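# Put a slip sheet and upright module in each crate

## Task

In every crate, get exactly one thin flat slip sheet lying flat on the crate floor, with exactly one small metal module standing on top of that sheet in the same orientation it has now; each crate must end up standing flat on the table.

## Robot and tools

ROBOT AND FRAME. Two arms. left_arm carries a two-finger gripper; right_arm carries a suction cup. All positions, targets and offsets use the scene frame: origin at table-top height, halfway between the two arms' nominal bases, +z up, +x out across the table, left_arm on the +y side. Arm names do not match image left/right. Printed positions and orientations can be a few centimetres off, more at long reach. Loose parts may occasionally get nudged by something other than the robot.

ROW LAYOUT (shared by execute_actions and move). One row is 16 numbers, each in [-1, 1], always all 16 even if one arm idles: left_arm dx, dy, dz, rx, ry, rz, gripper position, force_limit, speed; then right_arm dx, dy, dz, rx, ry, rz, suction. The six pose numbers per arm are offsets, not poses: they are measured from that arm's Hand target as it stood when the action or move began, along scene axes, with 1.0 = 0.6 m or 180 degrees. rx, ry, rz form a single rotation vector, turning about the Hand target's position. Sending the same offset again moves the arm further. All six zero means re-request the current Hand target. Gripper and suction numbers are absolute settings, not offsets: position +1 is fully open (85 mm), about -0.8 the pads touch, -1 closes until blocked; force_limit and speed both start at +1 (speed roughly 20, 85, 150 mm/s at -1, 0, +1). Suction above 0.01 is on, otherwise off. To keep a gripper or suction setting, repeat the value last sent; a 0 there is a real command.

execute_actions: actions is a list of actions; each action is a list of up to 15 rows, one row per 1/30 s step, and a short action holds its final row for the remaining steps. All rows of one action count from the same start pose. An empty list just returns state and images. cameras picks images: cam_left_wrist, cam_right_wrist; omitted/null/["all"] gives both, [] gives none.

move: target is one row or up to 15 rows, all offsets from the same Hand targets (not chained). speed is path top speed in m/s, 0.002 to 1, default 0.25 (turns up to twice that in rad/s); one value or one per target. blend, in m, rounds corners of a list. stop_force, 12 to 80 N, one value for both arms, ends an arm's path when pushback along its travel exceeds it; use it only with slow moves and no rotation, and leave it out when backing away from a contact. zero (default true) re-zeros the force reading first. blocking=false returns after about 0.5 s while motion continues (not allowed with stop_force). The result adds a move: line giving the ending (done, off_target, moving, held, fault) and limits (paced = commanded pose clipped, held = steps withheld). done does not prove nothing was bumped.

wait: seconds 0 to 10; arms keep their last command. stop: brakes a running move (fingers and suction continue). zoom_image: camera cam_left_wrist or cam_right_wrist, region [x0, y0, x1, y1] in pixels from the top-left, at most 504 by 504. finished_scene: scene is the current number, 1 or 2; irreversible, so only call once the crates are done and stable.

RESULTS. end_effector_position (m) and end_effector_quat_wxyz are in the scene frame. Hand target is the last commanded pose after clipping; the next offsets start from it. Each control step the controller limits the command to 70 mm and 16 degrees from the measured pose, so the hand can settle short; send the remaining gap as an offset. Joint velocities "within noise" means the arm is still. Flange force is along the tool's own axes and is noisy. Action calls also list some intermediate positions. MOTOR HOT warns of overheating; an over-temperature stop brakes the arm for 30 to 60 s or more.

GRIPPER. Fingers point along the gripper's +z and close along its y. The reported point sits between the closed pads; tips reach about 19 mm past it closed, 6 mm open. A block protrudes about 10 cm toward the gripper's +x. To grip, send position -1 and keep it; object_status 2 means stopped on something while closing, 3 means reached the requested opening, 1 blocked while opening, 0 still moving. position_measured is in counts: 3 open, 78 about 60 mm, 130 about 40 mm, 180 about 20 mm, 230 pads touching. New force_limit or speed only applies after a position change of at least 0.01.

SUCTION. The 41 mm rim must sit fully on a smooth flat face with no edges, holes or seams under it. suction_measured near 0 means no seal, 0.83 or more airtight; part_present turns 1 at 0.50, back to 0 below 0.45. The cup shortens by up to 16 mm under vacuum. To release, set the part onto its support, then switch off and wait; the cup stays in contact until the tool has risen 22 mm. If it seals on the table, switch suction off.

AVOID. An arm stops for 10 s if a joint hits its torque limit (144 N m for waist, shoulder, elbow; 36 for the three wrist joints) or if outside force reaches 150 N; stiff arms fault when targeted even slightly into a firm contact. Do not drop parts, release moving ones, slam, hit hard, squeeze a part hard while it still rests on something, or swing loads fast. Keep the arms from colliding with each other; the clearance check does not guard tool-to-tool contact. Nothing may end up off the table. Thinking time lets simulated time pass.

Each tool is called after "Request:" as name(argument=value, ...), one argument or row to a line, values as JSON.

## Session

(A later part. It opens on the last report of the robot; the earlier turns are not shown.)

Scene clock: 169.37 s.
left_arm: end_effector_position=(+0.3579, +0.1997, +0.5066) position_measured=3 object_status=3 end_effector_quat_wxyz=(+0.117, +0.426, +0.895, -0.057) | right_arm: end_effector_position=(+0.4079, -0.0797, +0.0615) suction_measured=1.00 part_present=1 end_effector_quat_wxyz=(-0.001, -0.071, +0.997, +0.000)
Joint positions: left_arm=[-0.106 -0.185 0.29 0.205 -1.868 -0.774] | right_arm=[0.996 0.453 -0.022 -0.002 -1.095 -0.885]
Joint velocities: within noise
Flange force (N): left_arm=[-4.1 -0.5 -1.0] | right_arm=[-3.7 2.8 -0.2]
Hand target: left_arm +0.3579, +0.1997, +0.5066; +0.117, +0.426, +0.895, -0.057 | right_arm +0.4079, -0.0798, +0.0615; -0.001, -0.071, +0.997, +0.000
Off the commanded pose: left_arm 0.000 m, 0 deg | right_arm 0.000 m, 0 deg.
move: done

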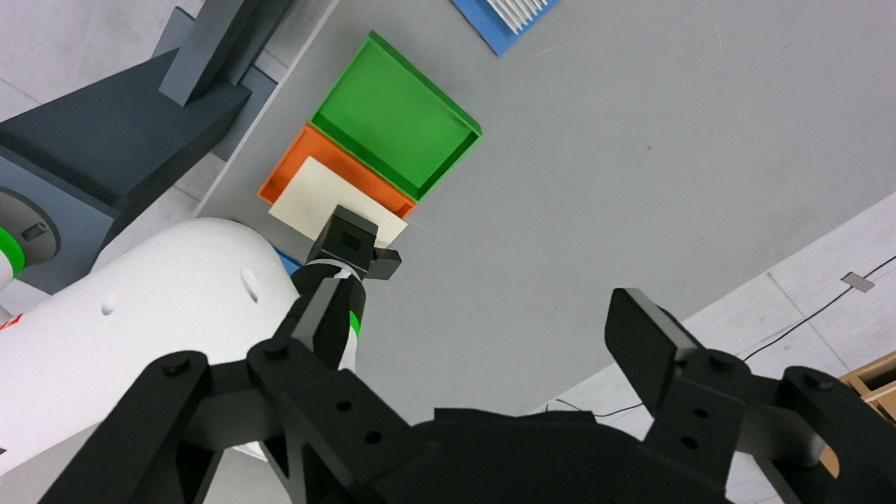

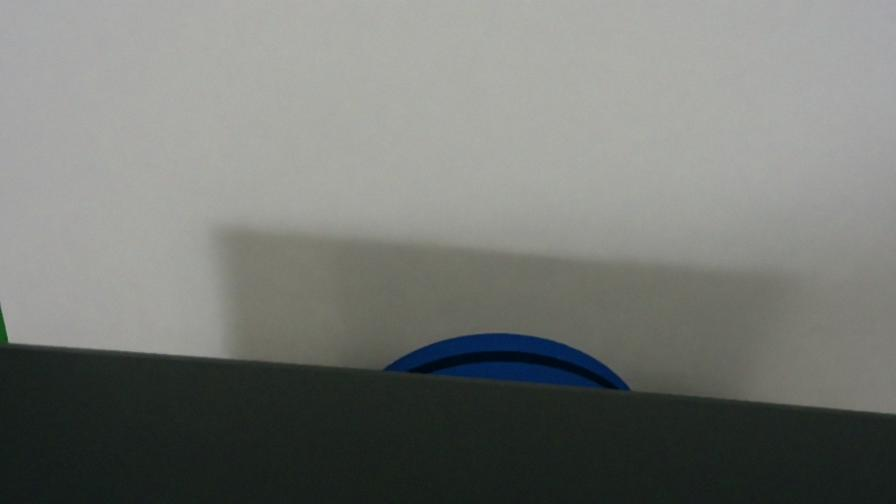

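Request:
move(
  target=[0,0,0,0,0,0,1,1,1,-0.014,-0.004,-0.033,0,0,0,1],
  speed=0.05,
)

Request:
zoom_image(
  camera="cam_left_wrist",
  region=[230, 90, 430, 290],
)

Scene clock: 179.53 s.
left_arm: end_effector_position=(+0.3579, +0.1997, +0.5066) position_measured=3 object_status=3 end_effector_quat_wxyz=(+0.117, +0.426, +0.895, -0.057) | right_arm: end_effector_position=(+0.3995, -0.0822, +0.0417) suction_measured=1.00 part_present=1 end_effector_quat_wxyz=(+0.000, -0.072, +0.997, +0.000)
Joint positions: left_arm=[-0.106 -0.185 0.29 0.205 -1.868 -0.774] | right_arm=[1.007 0.46 -0.065 -0.001 -1.046 -0.896]
Joint velocities: within noise
Flange force (N): left_arm=[-5.3 0.1 -1.9] | right_arm=[-3.5 2.8 0.2]
Hand target: left_arm +0.3579, +0.1997, +0.5066; +0.117, +0.426, +0.895, -0.057 | right_arm +0.3995, -0.0822, +0.0417; -0.001, -0.071, +0.997, +0.000
Off the commanded pose: left_arm 0.000 m, 0 deg | right_arm 0.000 m, 0 deg.
move: done

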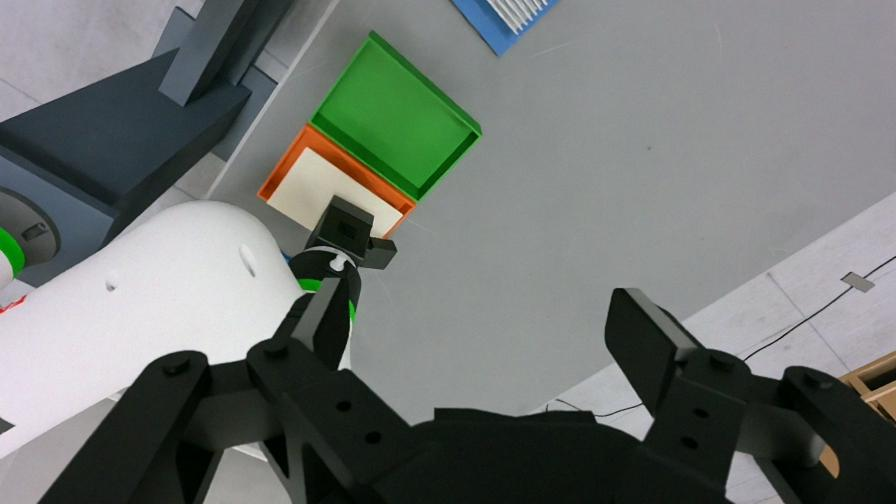

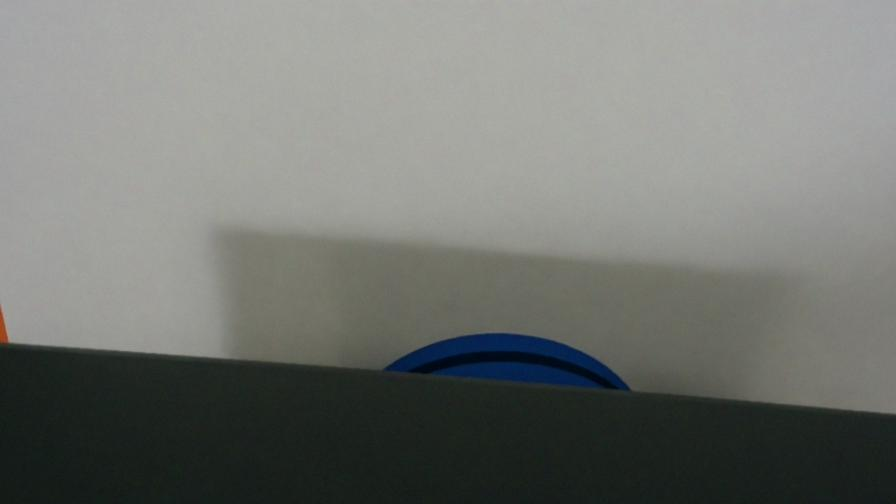

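Scaled by 2.520 from the camera's 896x504 image, which has a finer 1280x720 frame.

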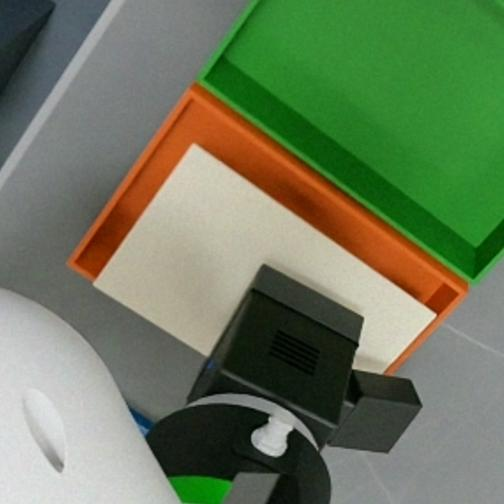

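Request:
move(
  target=[0,0,0,0,0,0,1,1,1,-0.005,0.003,-0.02,0,0,0,1],
  speed=0.03,
)

Request:
zoom_image(
  camera="cam_left_wrist",
  region=[230, 90, 430, 290],
)

Scene clock: 199.43 s.
left_arm: end_effector_position=(+0.3579, +0.1997, +0.5066) position_measured=3 object_status=3 end_effector_quat_wxyz=(+0.117, +0.426, +0.895, -0.057) | right_arm: end_effector_position=(+0.3965, -0.0804, +0.0297) suction_measured=1.00 part_present=1 end_effector_quat_wxyz=(-0.001, -0.071, +0.997, +0.000)
Joint positions: left_arm=[-0.106 -0.185 0.29 0.205 -1.868 -0.774] | right_arm=[1.013 0.473 -0.077 -0.002 -1.02 -0.902]
Joint velocities: within noise
Flange force (N): left_arm=[-4.7 -0.1 -2.0] | right_arm=[-3.1 2.5 0.1]
Hand target: left_arm +0.3579, +0.1997, +0.5066; +0.117, +0.426, +0.895, -0.057 | right_arm +0.3965, -0.0804, +0.0297; -0.001, -0.071, +0.997, +0.000
Off the commanded pose: left_arm 0.000 m, 0 deg | right_arm 0.000 m, 0 deg.
move: done

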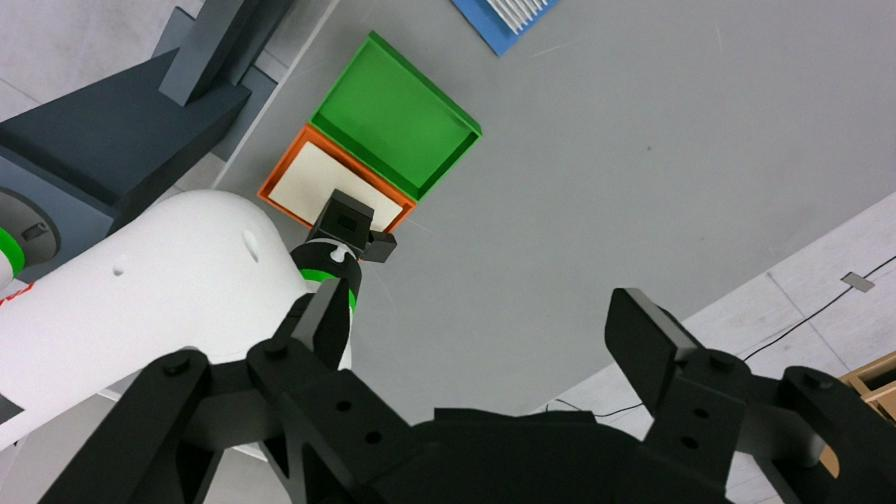

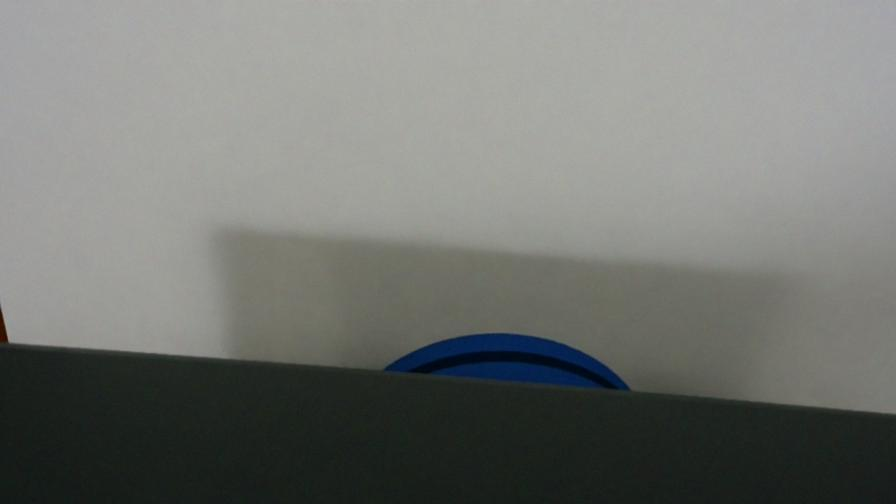

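Scaled by 2.520 from the camera's 896x504 image, which has a finer 1280x720 frame.

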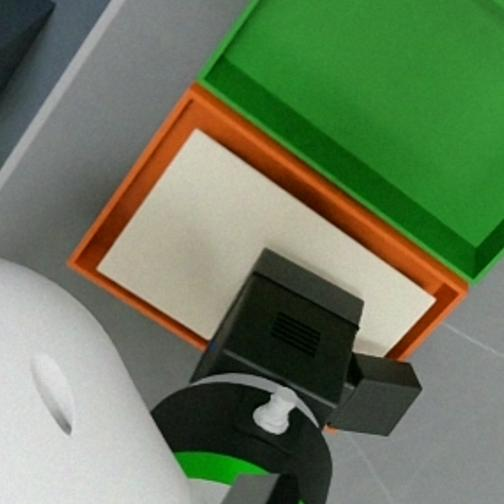

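Request:
move(
  target=[0,0,0,0,0,0,1,1,1,0,0,-0.07,0,0,0,1],
  speed=0.01,
  stop_force=12,
)

Request:
zoom_image(
  camera="cam_left_wrist",
  region=[230, 90, 430, 290],
)

Scene clock: 210.90 s.
left_arm: end_effector_position=(+0.3579, +0.1997, +0.5066) position_measured=3 object_status=3 end_effector_quat_wxyz=(+0.117, +0.426, +0.895, -0.057) | right_arm: end_effector_position=(+0.3966, -0.0802, +0.0043) suction_measured=1.00 part_present=1 end_effector_quat_wxyz=(+0.000, -0.071, +0.997, +0.001)
Joint positions: left_arm=[-0.106 -0.185 0.29 0.205 -1.868 -0.774] | right_arm=[1.013 0.507 -0.096 -0.002 -0.967 -0.902]
Joint velocities: within noise
Flange force (N): left_arm=[-4.5 -0.6 -1.4] | right_arm=[-0.5 0.3 -19.7]
Hand target: left_arm +0.3579, +0.1997, +0.5066; +0.117, +0.426, +0.895, -0.057 | right_arm +0.3966, -0.0803, +0.0043; +0.000, -0.071, +0.997, +0.001 (not the last commanded pose)
Off the commanded pose: left_arm 0.000 m, 0 deg | right_arm 0.017 m, 0 deg.
move: contact (right_arm)

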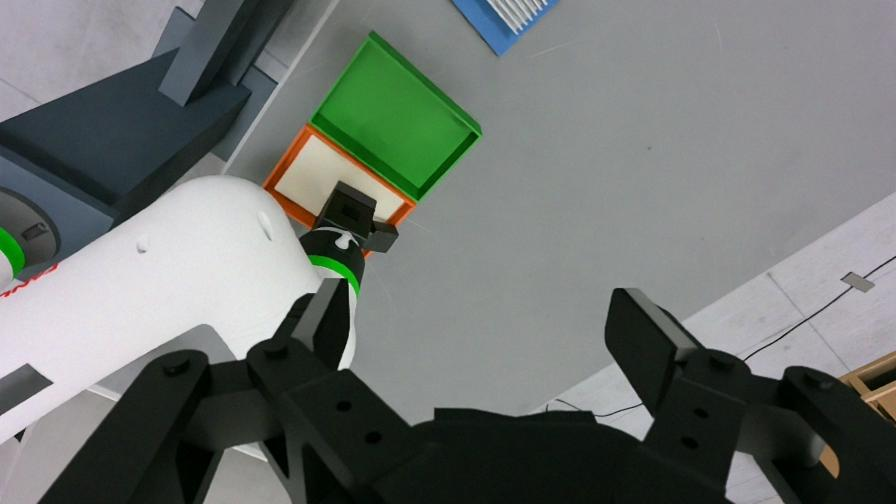

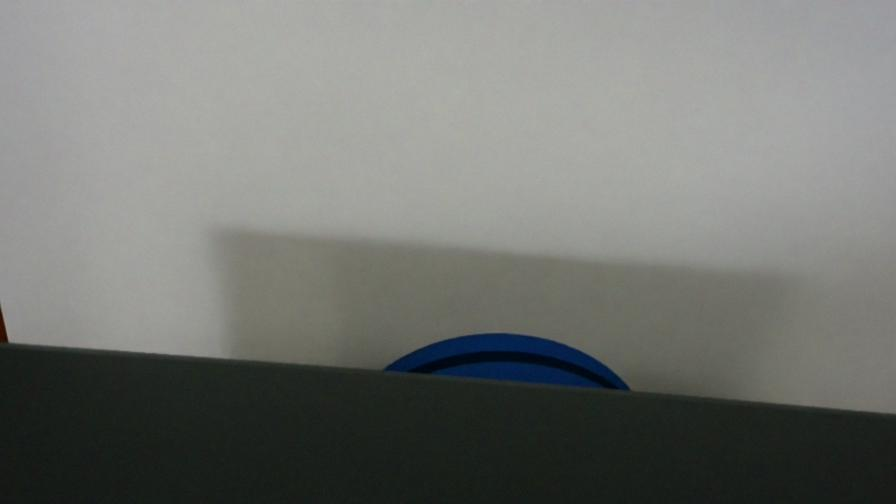

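Scaled by 2.520 from the camera's 896x504 image, which has a finer 1280x720 frame.

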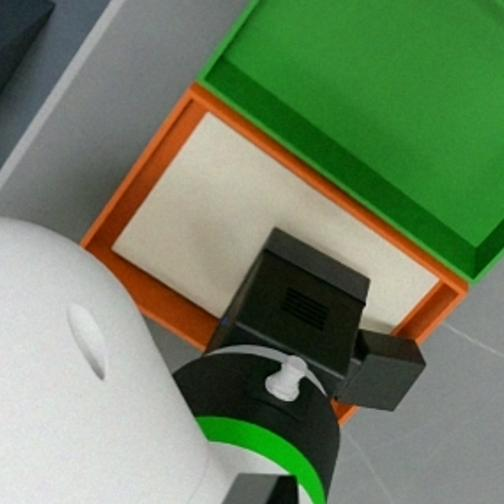

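Request:
move(
  target=[0,0,0,0,0,0,1,1,1,0,0,0,0,0,0,0],
)

Request:
wait(
  seconds=0.5,
  cameras=[],
)

Request:
move(
  target=[0,0,0,0,0,0,1,1,1,0,0,0.06,0,0,0,0],
  speed=0.03,
)

Request:
move(
  target=[0,0,0,0,0,0,1,1,1,0.04,-0.2,0.4,0,0,0,0],
)

Request:
zoom_image(
  camera="cam_left_wrist",
  region=[230, 20, 510, 300],
)

Scene clock: 217.30 s.
left_arm: end_effector_position=(+0.3579, +0.1997, +0.5066) position_measured=3 object_status=3 end_effector_quat_wxyz=(+0.117, +0.426, +0.895, -0.057) | right_arm: end_effector_position=(+0.3966, -0.0803, +0.0043) suction_measured=0.00 part_present=0 end_effector_quat_wxyz=(+0.000, -0.071, +0.997, +0.001)
Joint positions: left_arm=[-0.106 -0.185 0.29 0.205 -1.868 -0.774] | right_arm=[1.013 0.507 -0.096 -0.002 -0.967 -0.902]
Joint velocities: within noise
Flange force (N): left_arm=[-3.5 -0.1 -1.4] | right_arm=[-0.5 0.5 -20.5]
Hand target: left_arm +0.3579, +0.1997, +0.5066; +0.117, +0.426, +0.895, -0.057 | right_arm +0.3966, -0.0803, +0.0043; +0.000, -0.071, +0.997, +0.001
Off the commanded pose: left_arm 0.000 m, 0 deg | right_arm 0.000 m, 0 deg.
move: done

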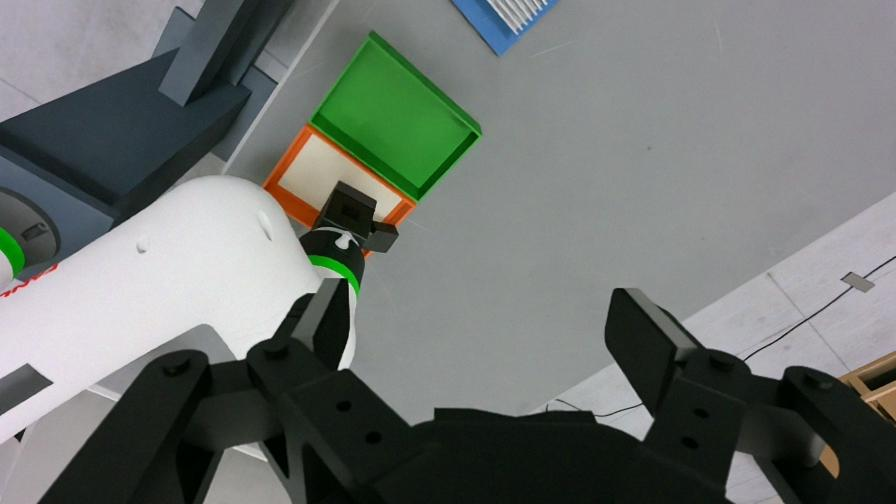

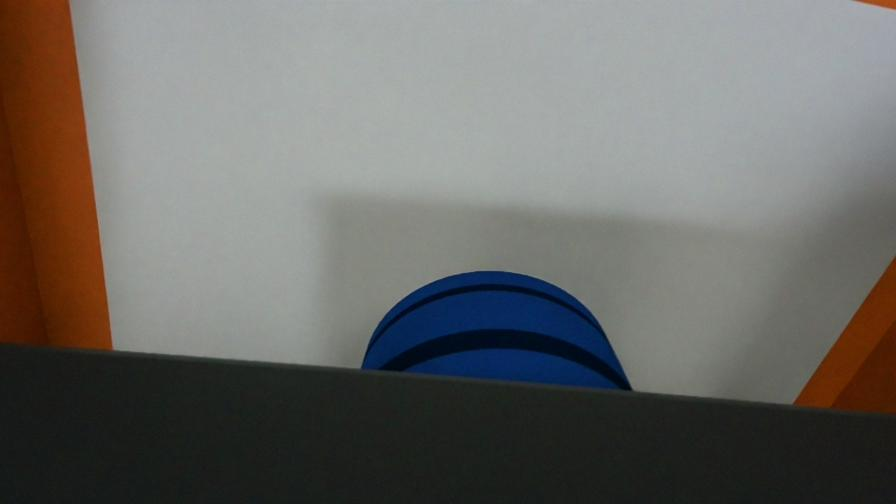

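Scene clock: 217.80 s.
left_arm: end_effector_position=(+0.3579, +0.1997, +0.5066) position_measured=3 object_status=3 end_effector_quat_wxyz=(+0.117, +0.426, +0.895, -0.057) | right_arm: end_effector_position=(+0.3966, -0.0803, +0.0043) suction_measured=0.00 part_present=0 end_effector_quat_wxyz=(+0.000, -0.071, +0.997, +0.001)
Joint positions: left_arm=[-0.106 -0.185 0.29 0.205 -1.868 -0.774] | right_arm=[1.013 0.507 -0.096 -0.002 -0.967 -0.902]
Joint velocities: within noise
Flange force (N): left_arm=[-5.2 -0.4 -2.0] | right_arm=[-0.5 0.6 -20.5]
Hand target: left_arm +0.3579, +0.1997, +0.5066; +0.117, +0.426, +0.895, -0.057 | right_arm +0.3966, -0.0803, +0.0043; +0.000, -0.071, +0.997, +0.001
Off the commanded pose: left_arm 0.000 m, 0 deg | right_arm 0.000 m, 0 deg.
wait: 0.50 s; at rest by 0.17 s
No camera images: "cameras" was empty.

Scene clock: 219.30 s.
left_arm: end_effector_position=(+0.3579, +0.1997, +0.5066) position_measured=3 object_status=3 end_effector_quat_wxyz=(+0.117, +0.426, +0.895, -0.057) | right_arm: end_effector_position=(+0.3965, -0.0803, +0.0402) suction_measured=0.00 part_present=0 end_effector_quat_wxyz=(+0.000, -0.071, +0.997, +0.001)
Joint positions: left_arm=[-0.106 -0.185 0.29 0.205 -1.868 -0.774] | right_arm=[1.013 0.46 -0.069 -0.002 -1.042 -0.902]
Joint velocities: within noise
Flange force (N): left_arm=[-4.5 -0.1 -1.7] | right_arm=[-3.6 2.7 0.0]
Hand target: left_arm +0.3579, +0.1997, +0.5066; +0.117, +0.426, +0.895, -0.057 | right_arm +0.3966, -0.0803, +0.0403; +0.000, -0.071, +0.997, +0.001
Off the commanded pose: left_arm 0.000 m, 0 deg | right_arm 0.000 m, 0 deg.
move: done

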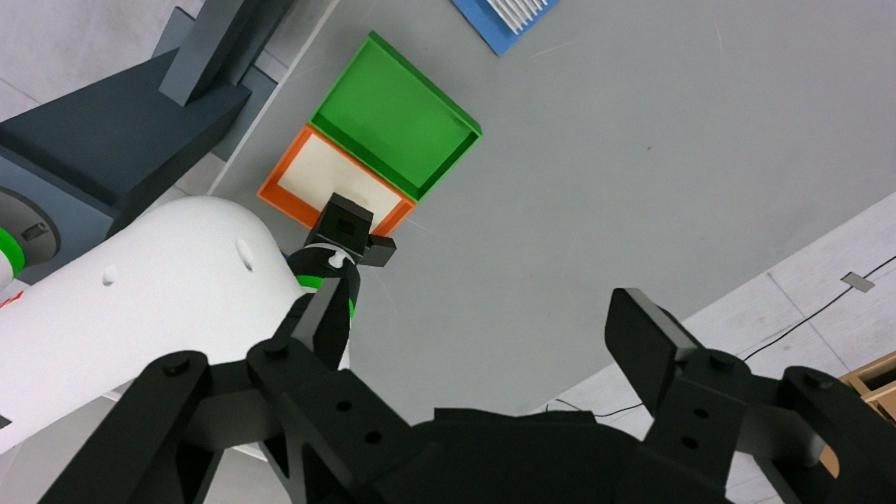

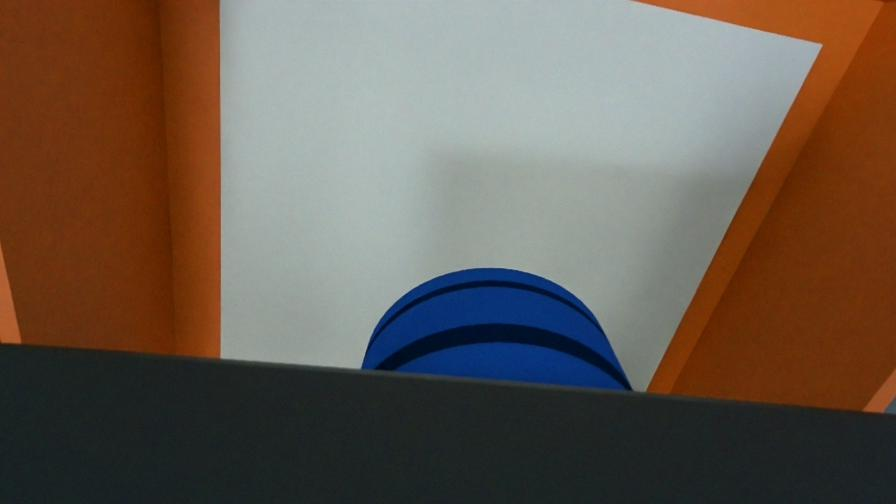

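Scene clock: 220.83 s.
left_arm: end_effector_position=(+0.3579, +0.1997, +0.5066) position_measured=3 object_status=3 end_effector_quat_wxyz=(+0.117, +0.426, +0.895, -0.057) | right_arm: end_effector_position=(+0.4206, -0.2003, +0.2803) suction_measured=0.00 part_present=0 end_effector_quat_wxyz=(+0.000, -0.072, +0.997, +0.001)
Joint positions: left_arm=[-0.106 -0.185 0.29 0.205 -1.868 -0.774] | right_arm=[0.843 0.148 0.113 -0.001 -1.536 -0.733]
Joint velocities: within noise
Flange force (N): left_arm=[-3.5 0.2 -1.8] | right_arm=[-3.2 1.3 -2.1]
Hand target: left_arm +0.3579, +0.1997, +0.5066; +0.117, +0.426, +0.895, -0.057 | right_arm +0.4206, -0.2003, +0.2803; +0.000, -0.071, +0.997, +0.001
Off the commanded pose: left_arm 0.000 m, 0 deg | right_arm 0.000 m, 0 deg.
move: done

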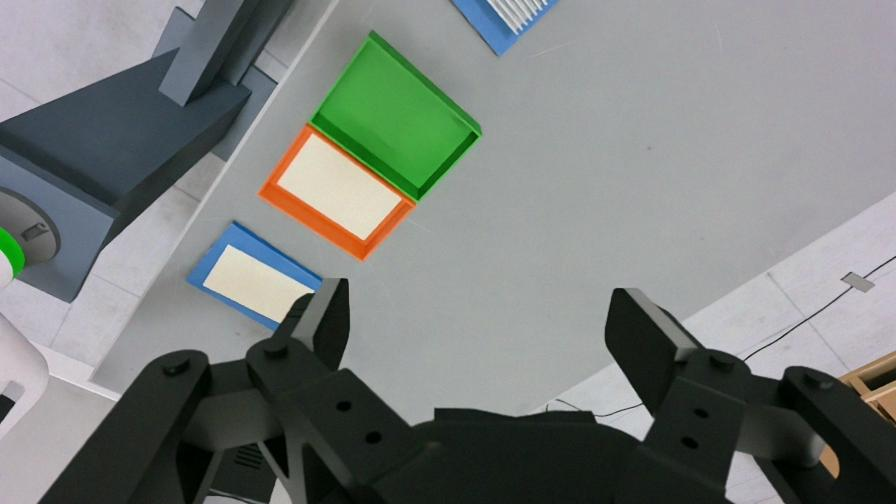

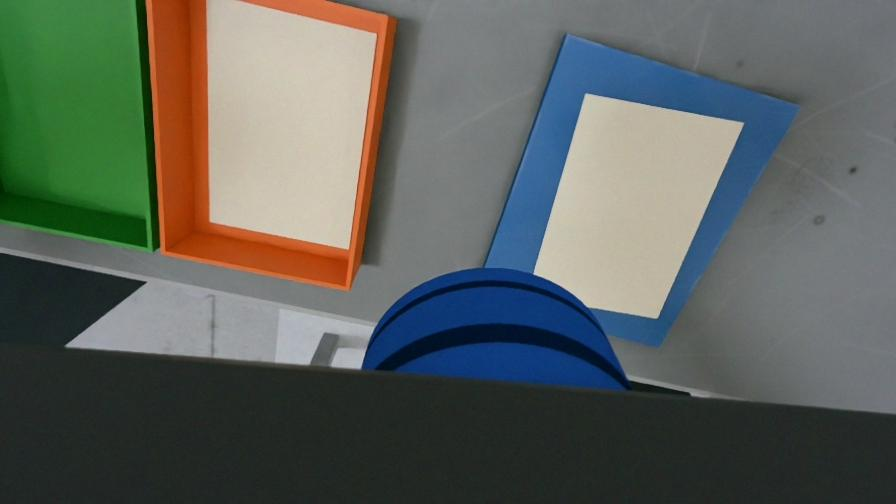

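Scaled by 1.800 from the camera's 896x504 image, which has a finer 1280x720 frame.

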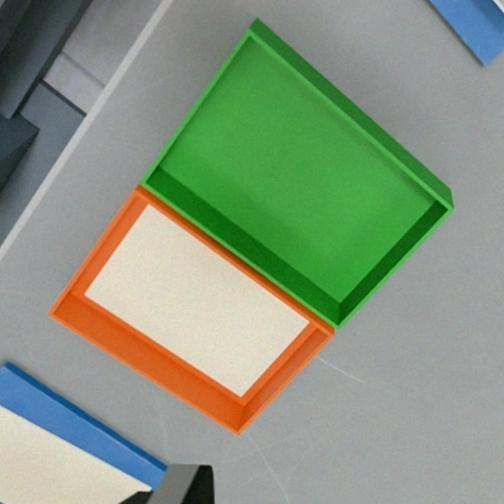

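Request:
move(
  target=[0,0.16,0.08,-0.0432,-0.035,0,1,1,1,-0.041,-0.226,-0.263,0,0,0,0],
)

Request:
zoom_image(
  camera="cam_left_wrist",
  region=[230, 20, 510, 300],
)

Scene clock: 238.37 s.
left_arm: end_effector_position=(+0.3579, +0.2957, +0.5546) position_measured=3 object_status=3 end_effector_quat_wxyz=(+0.194, +0.420, +0.882, -0.094) | right_arm: end_effector_position=(+0.3960, -0.3359, +0.1225) suction_measured=0.00 part_present=0 end_effector_quat_wxyz=(+0.000, -0.072, +0.997, +0.000)
Joint positions: left_arm=[0.392 -0.291 0.219 0.458 -1.944 -1.151] | right_arm=[0.668 0.019 -0.406 -0.001 -1.146 -0.557]
Joint velocities: within noise
Flange force (N): left_arm=[-7.1 0.3 -0.1] | right_arm=[-2.4 0.9 -1.3]
Hand target: left_arm +0.3579, +0.2957, +0.5546; +0.194, +0.420, +0.882, -0.094 | right_arm +0.3960, -0.3359, +0.1225; +0.000, -0.071, +0.997, +0.001
Off the commanded pose: left_arm 0.000 m, 0 deg | right_arm 0.000 m, 0 deg.
move: done

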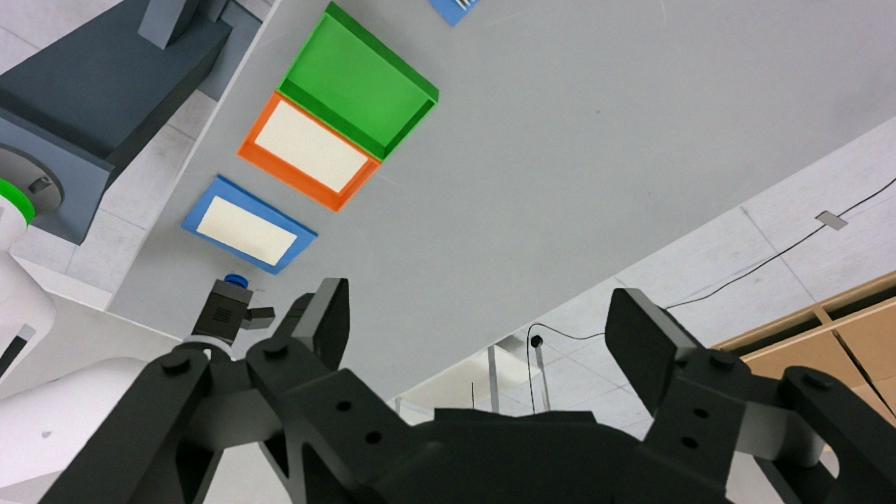

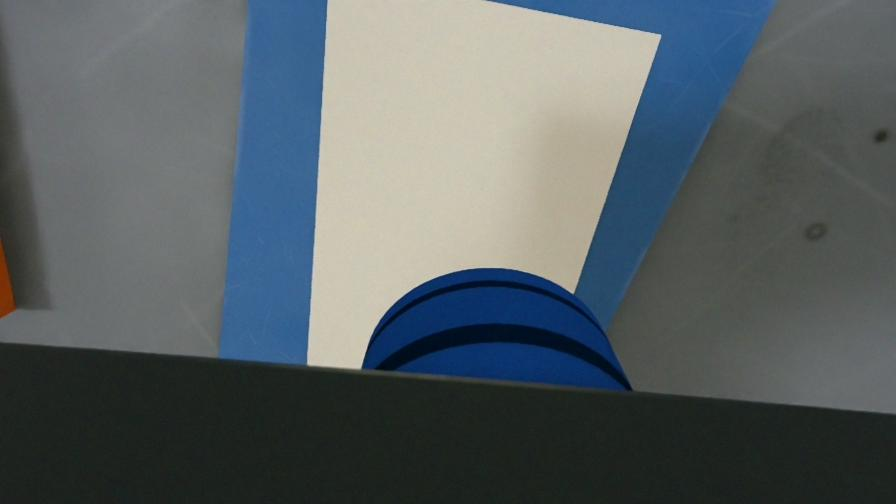

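Scaled by 1.800 from the camera's 896x504 image, which has a finer 1280x720 frame.

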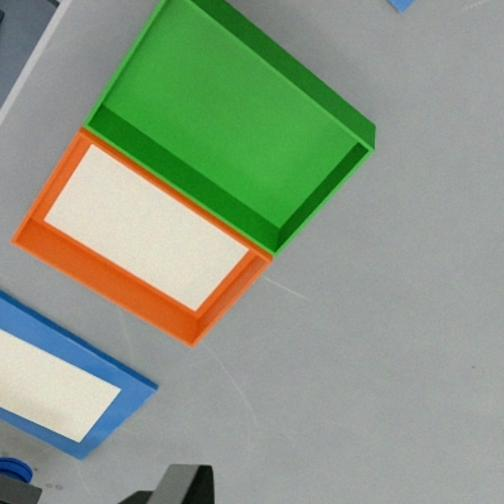

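Request:
move(
  target=[0,0,0,0,0,0,1,1,1,0,0,-0.14,0,0,0,1],
  speed=0.15,
  cameras=[],
)

Request:
move(
  target=[0,0,0,0,0,0,1,1,1,0,0,-0.061,0,0,0,1],
  speed=0.012,
  stop_force=12,
)

Request:
move(
  target=[0,0,0,0,0,0,1,1,1,0,0,0.08,0,0,0,1],
  speed=0.05,
)

Scene clock: 250.03 s.
left_arm: end_effector_position=(+0.3579, +0.2957, +0.5546) position_measured=3 object_status=3 end_effector_quat_wxyz=(+0.194, +0.420, +0.882, -0.094) | right_arm: end_effector_position=(+0.3959, -0.3358, +0.0385) suction_measured=0.00 part_present=0 end_effector_quat_wxyz=(+0.000, -0.071, +0.997, +0.001)
Joint positions: left_arm=[0.392 -0.291 0.219 0.458 -1.944 -1.151] | right_arm=[0.668 0.135 -0.507 -0.002 -0.928 -0.556]
Joint velocities: within noise
Flange force (N): left_arm=[-5.2 1.7 -2.0] | right_arm=[-3.3 0.6 -0.7]
Hand target: left_arm +0.3579, +0.2957, +0.5546; +0.194, +0.420, +0.882, -0.094 | right_arm +0.3960, -0.3359, +0.0385; +0.000, -0.071, +0.997, +0.001
Off the commanded pose: left_arm 0.000 m, 0 deg | right_arm 0.000 m, 0 deg.
move: done
No camera images: "cameras" was empty.

Scene clock: 253.73 s.
left_arm: end_effector_position=(+0.3579, +0.2957, +0.5546) position_measured=3 object_status=3 end_effector_quat_wxyz=(+0.194, +0.420, +0.882, -0.094) | right_arm: end_effector_position=(+0.3960, -0.3359, +0.0019) suction_measured=1.00 part_present=1 end_effector_quat_wxyz=(+0.000, -0.071, +0.997, +0.001)
Joint positions: left_arm=[0.392 -0.291 0.219 0.458 -1.944 -1.151] | right_arm=[0.668 0.201 -0.539 -0.002 -0.832 -0.556]
Joint velocities: within noise
Flange force (N): left_arm=[-4.5 1.0 -1.5] | right_arm=[-3.3 0.7 0.2]
Hand target: left_arm +0.3579, +0.2957, +0.5546; +0.194, +0.420, +0.882, -0.094 | right_arm +0.3960, -0.3359, +0.0019; +0.000, -0.071, +0.997, +0.001
Off the commanded pose: left_arm 0.000 m, 0 deg | right_arm 0.000 m, 0 deg.
move: done

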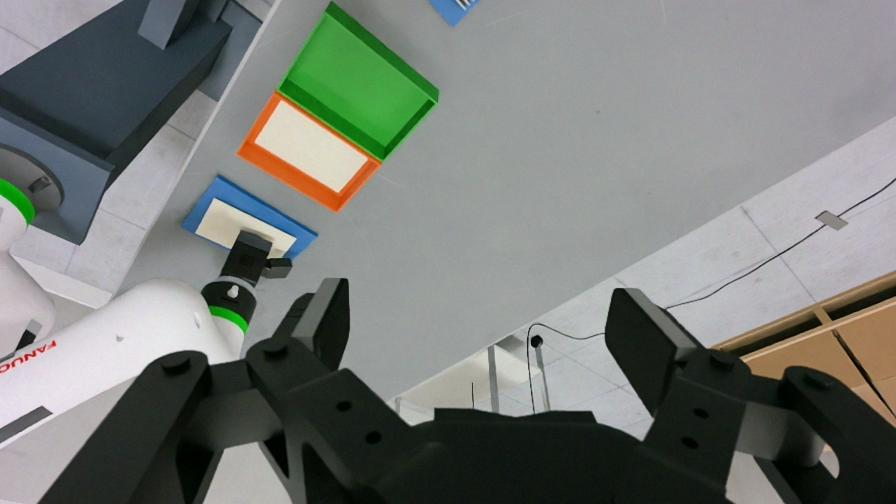

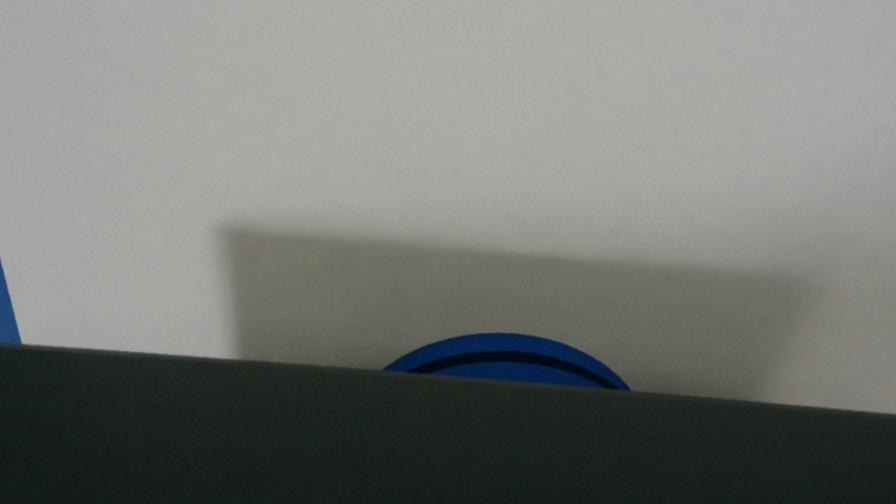

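Scene clock: 255.03 s.
left_arm: end_effector_position=(+0.3579, +0.2957, +0.5546) position_measured=3 object_status=3 end_effector_quat_wxyz=(+0.194, +0.420, +0.882, -0.094) | right_arm: end_effector_position=(+0.3960, -0.3359, +0.0499) suction_measured=1.00 part_present=1 end_effector_quat_wxyz=(+0.000, -0.072, +0.997, +0.000)
Joint positions: left_arm=[0.392 -0.291 0.219 0.458 -1.944 -1.151] | right_arm=[0.668 0.116 -0.496 -0.002 -0.958 -0.557]
Joint velocities: within noise
Flange force (N): left_arm=[-4.0 0.9 -1.3] | right_arm=[-2.9 0.5 -0.4]
Hand target: left_arm +0.3579, +0.2957, +0.5546; +0.194, +0.420, +0.882, -0.094 | right_arm +0.3960, -0.3359, +0.0499; +0.000, -0.071, +0.997, +0.001
Off the commanded pose: left_arm 0.000 m, 0 deg | right_arm 0.000 m, 0 deg.
move: done

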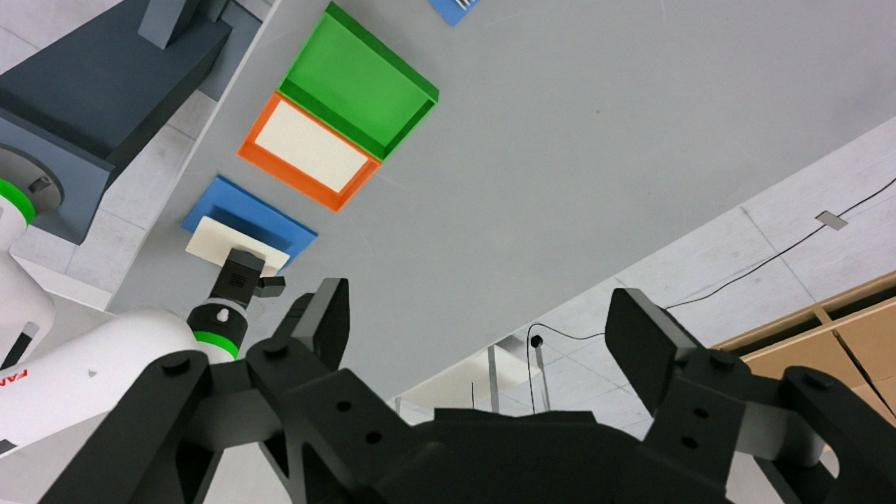

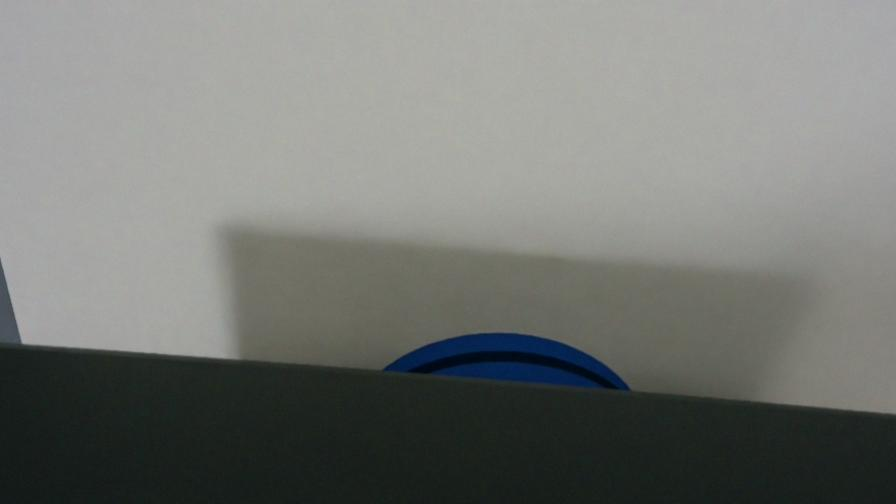

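Request:
move(
  target=[
    [0,0,0,0,0,0,1,1,1,0,0.0,0.11,0,0,0,1],
    [0,0,0,0,0,0,1,1,1,0.006,0.667,0.11,0,0,0,1],
    [0,0,0,0,0,0,1,1,1,0.006,0.667,0.005,0,0,0,1],
  ],
  speed=0.15,
  blend=0.02,
)

Request:
zoom_image(
  camera="cam_left_wrist",
  region=[250, 0, 450, 200],
)

Scene clock: 264.00 s.
left_arm: end_effector_position=(+0.3579, +0.2957, +0.5546) position_measured=3 object_status=3 end_effector_quat_wxyz=(+0.194, +0.420, +0.882, -0.094) | right_arm: end_effector_position=(+0.3995, +0.0644, +0.0529) suction_measured=1.00 part_present=1 end_effector_quat_wxyz=(+0.000, -0.071, +0.997, +0.001)
Joint positions: left_arm=[0.392 -0.291 0.219 0.458 -1.944 -1.151] | right_arm=[1.116 0.708 0.355 -0.002 -1.218 -1.006]
Joint velocities: within noise
Flange force (N): left_arm=[-4.4 0.8 -0.8] | right_arm=[-3.7 3.5 -0.1]
Hand target: left_arm +0.3579, +0.2957, +0.5546; +0.194, +0.420, +0.882, -0.094 | right_arm +0.3996, +0.0643, +0.0529; +0.000, -0.071, +0.997, +0.001
Off the commanded pose: left_arm 0.000 m, 0 deg | right_arm 0.000 m, 0 deg.
move: done

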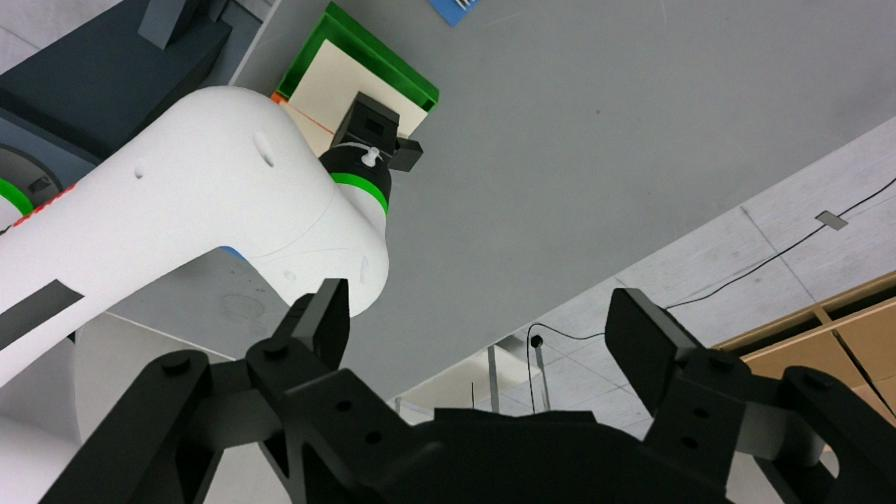

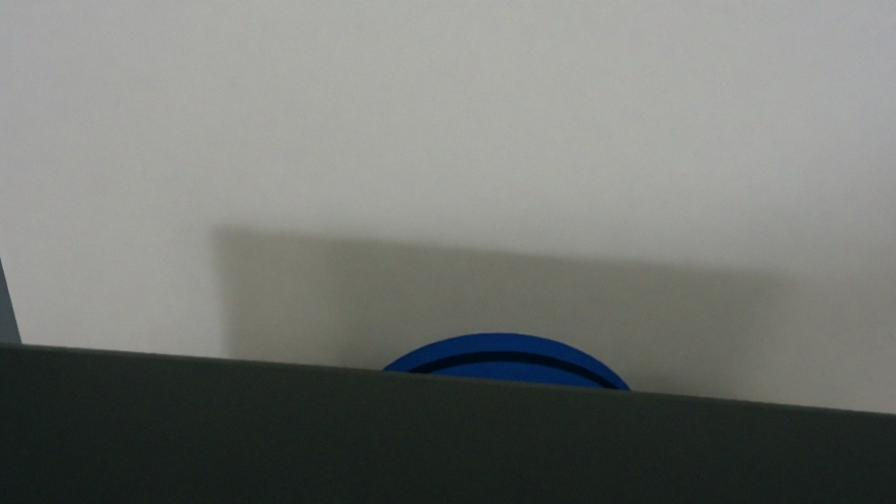

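Scaled by 2.520 from the camera's 896x504 image, which has a finer 1280x720 frame.

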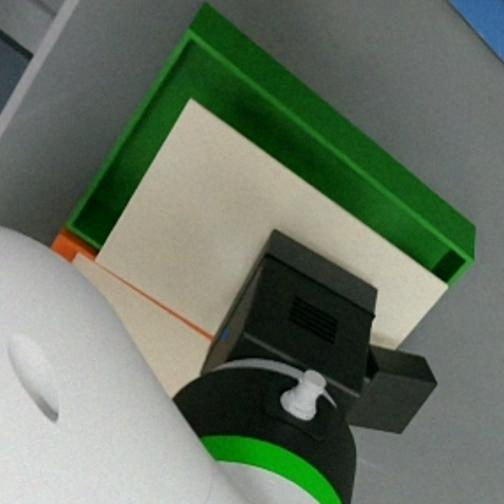

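Request:
move(
  target=[0,0,0,0,0,0,1,1,1,-0.005,0,-0.027,0,0,-0.0083,1],
  speed=0.05,
)

Request:
zoom_image(
  camera="cam_left_wrist",
  region=[250, 0, 450, 200],
)

Scene clock: 282.20 s.
left_arm: end_effector_position=(+0.3579, +0.2957, +0.5546) position_measured=3 object_status=3 end_effector_quat_wxyz=(+0.194, +0.420, +0.882, -0.094) | right_arm: end_effector_position=(+0.3966, +0.0643, +0.0367) suction_measured=1.00 part_present=1 end_effector_quat_wxyz=(+0.000, -0.058, +0.998, +0.001)
Joint positions: left_arm=[0.392 -0.291 0.219 0.458 -1.944 -1.151] | right_arm=[1.121 0.719 0.333 -0.001 -1.185 -1.036]
Joint velocities: within noise
Flange force (N): left_arm=[-4.9 1.4 -1.3] | right_arm=[-3.3 3.6 0.2]
Hand target: left_arm +0.3579, +0.2957, +0.5546; +0.194, +0.420, +0.882, -0.094 | right_arm +0.3966, +0.0643, +0.0367; +0.000, -0.058, +0.998, +0.001
Off the commanded pose: left_arm 0.000 m, 0 deg | right_arm 0.000 m, 0 deg.
move: done

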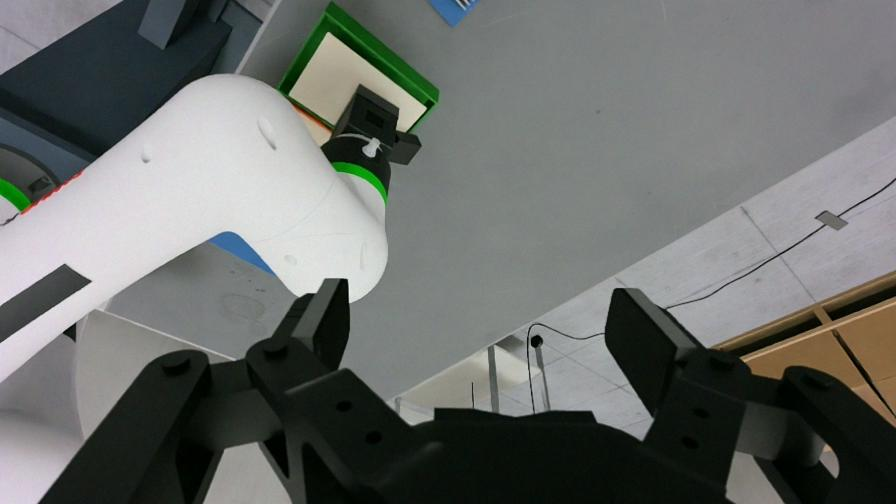

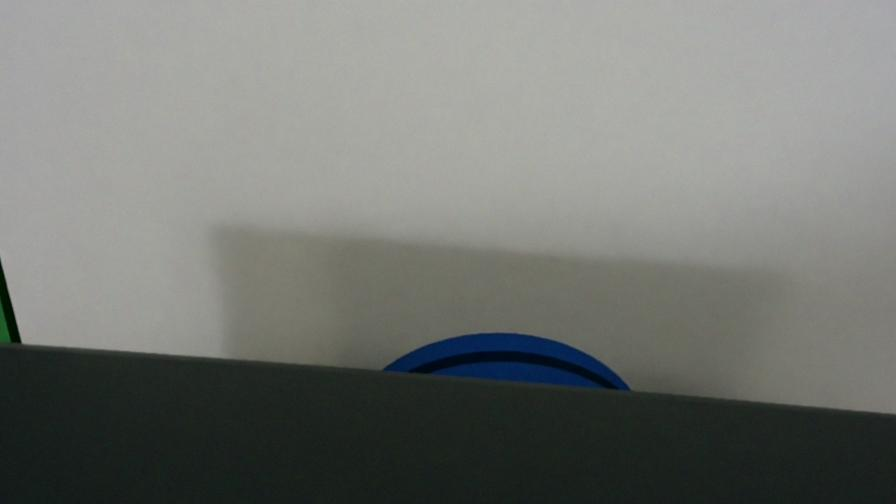

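Scaled by 2.520 from the camera's 896x504 image, which has a finer 1280x720 frame.

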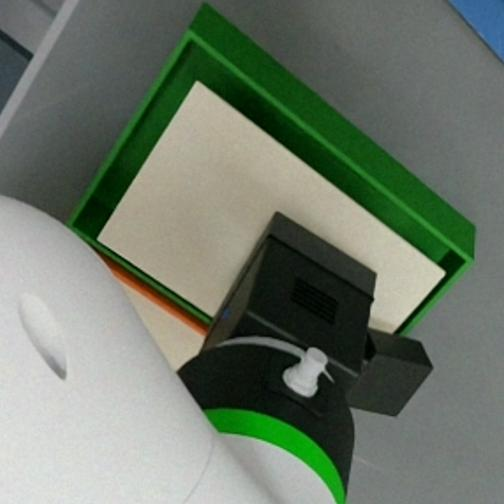

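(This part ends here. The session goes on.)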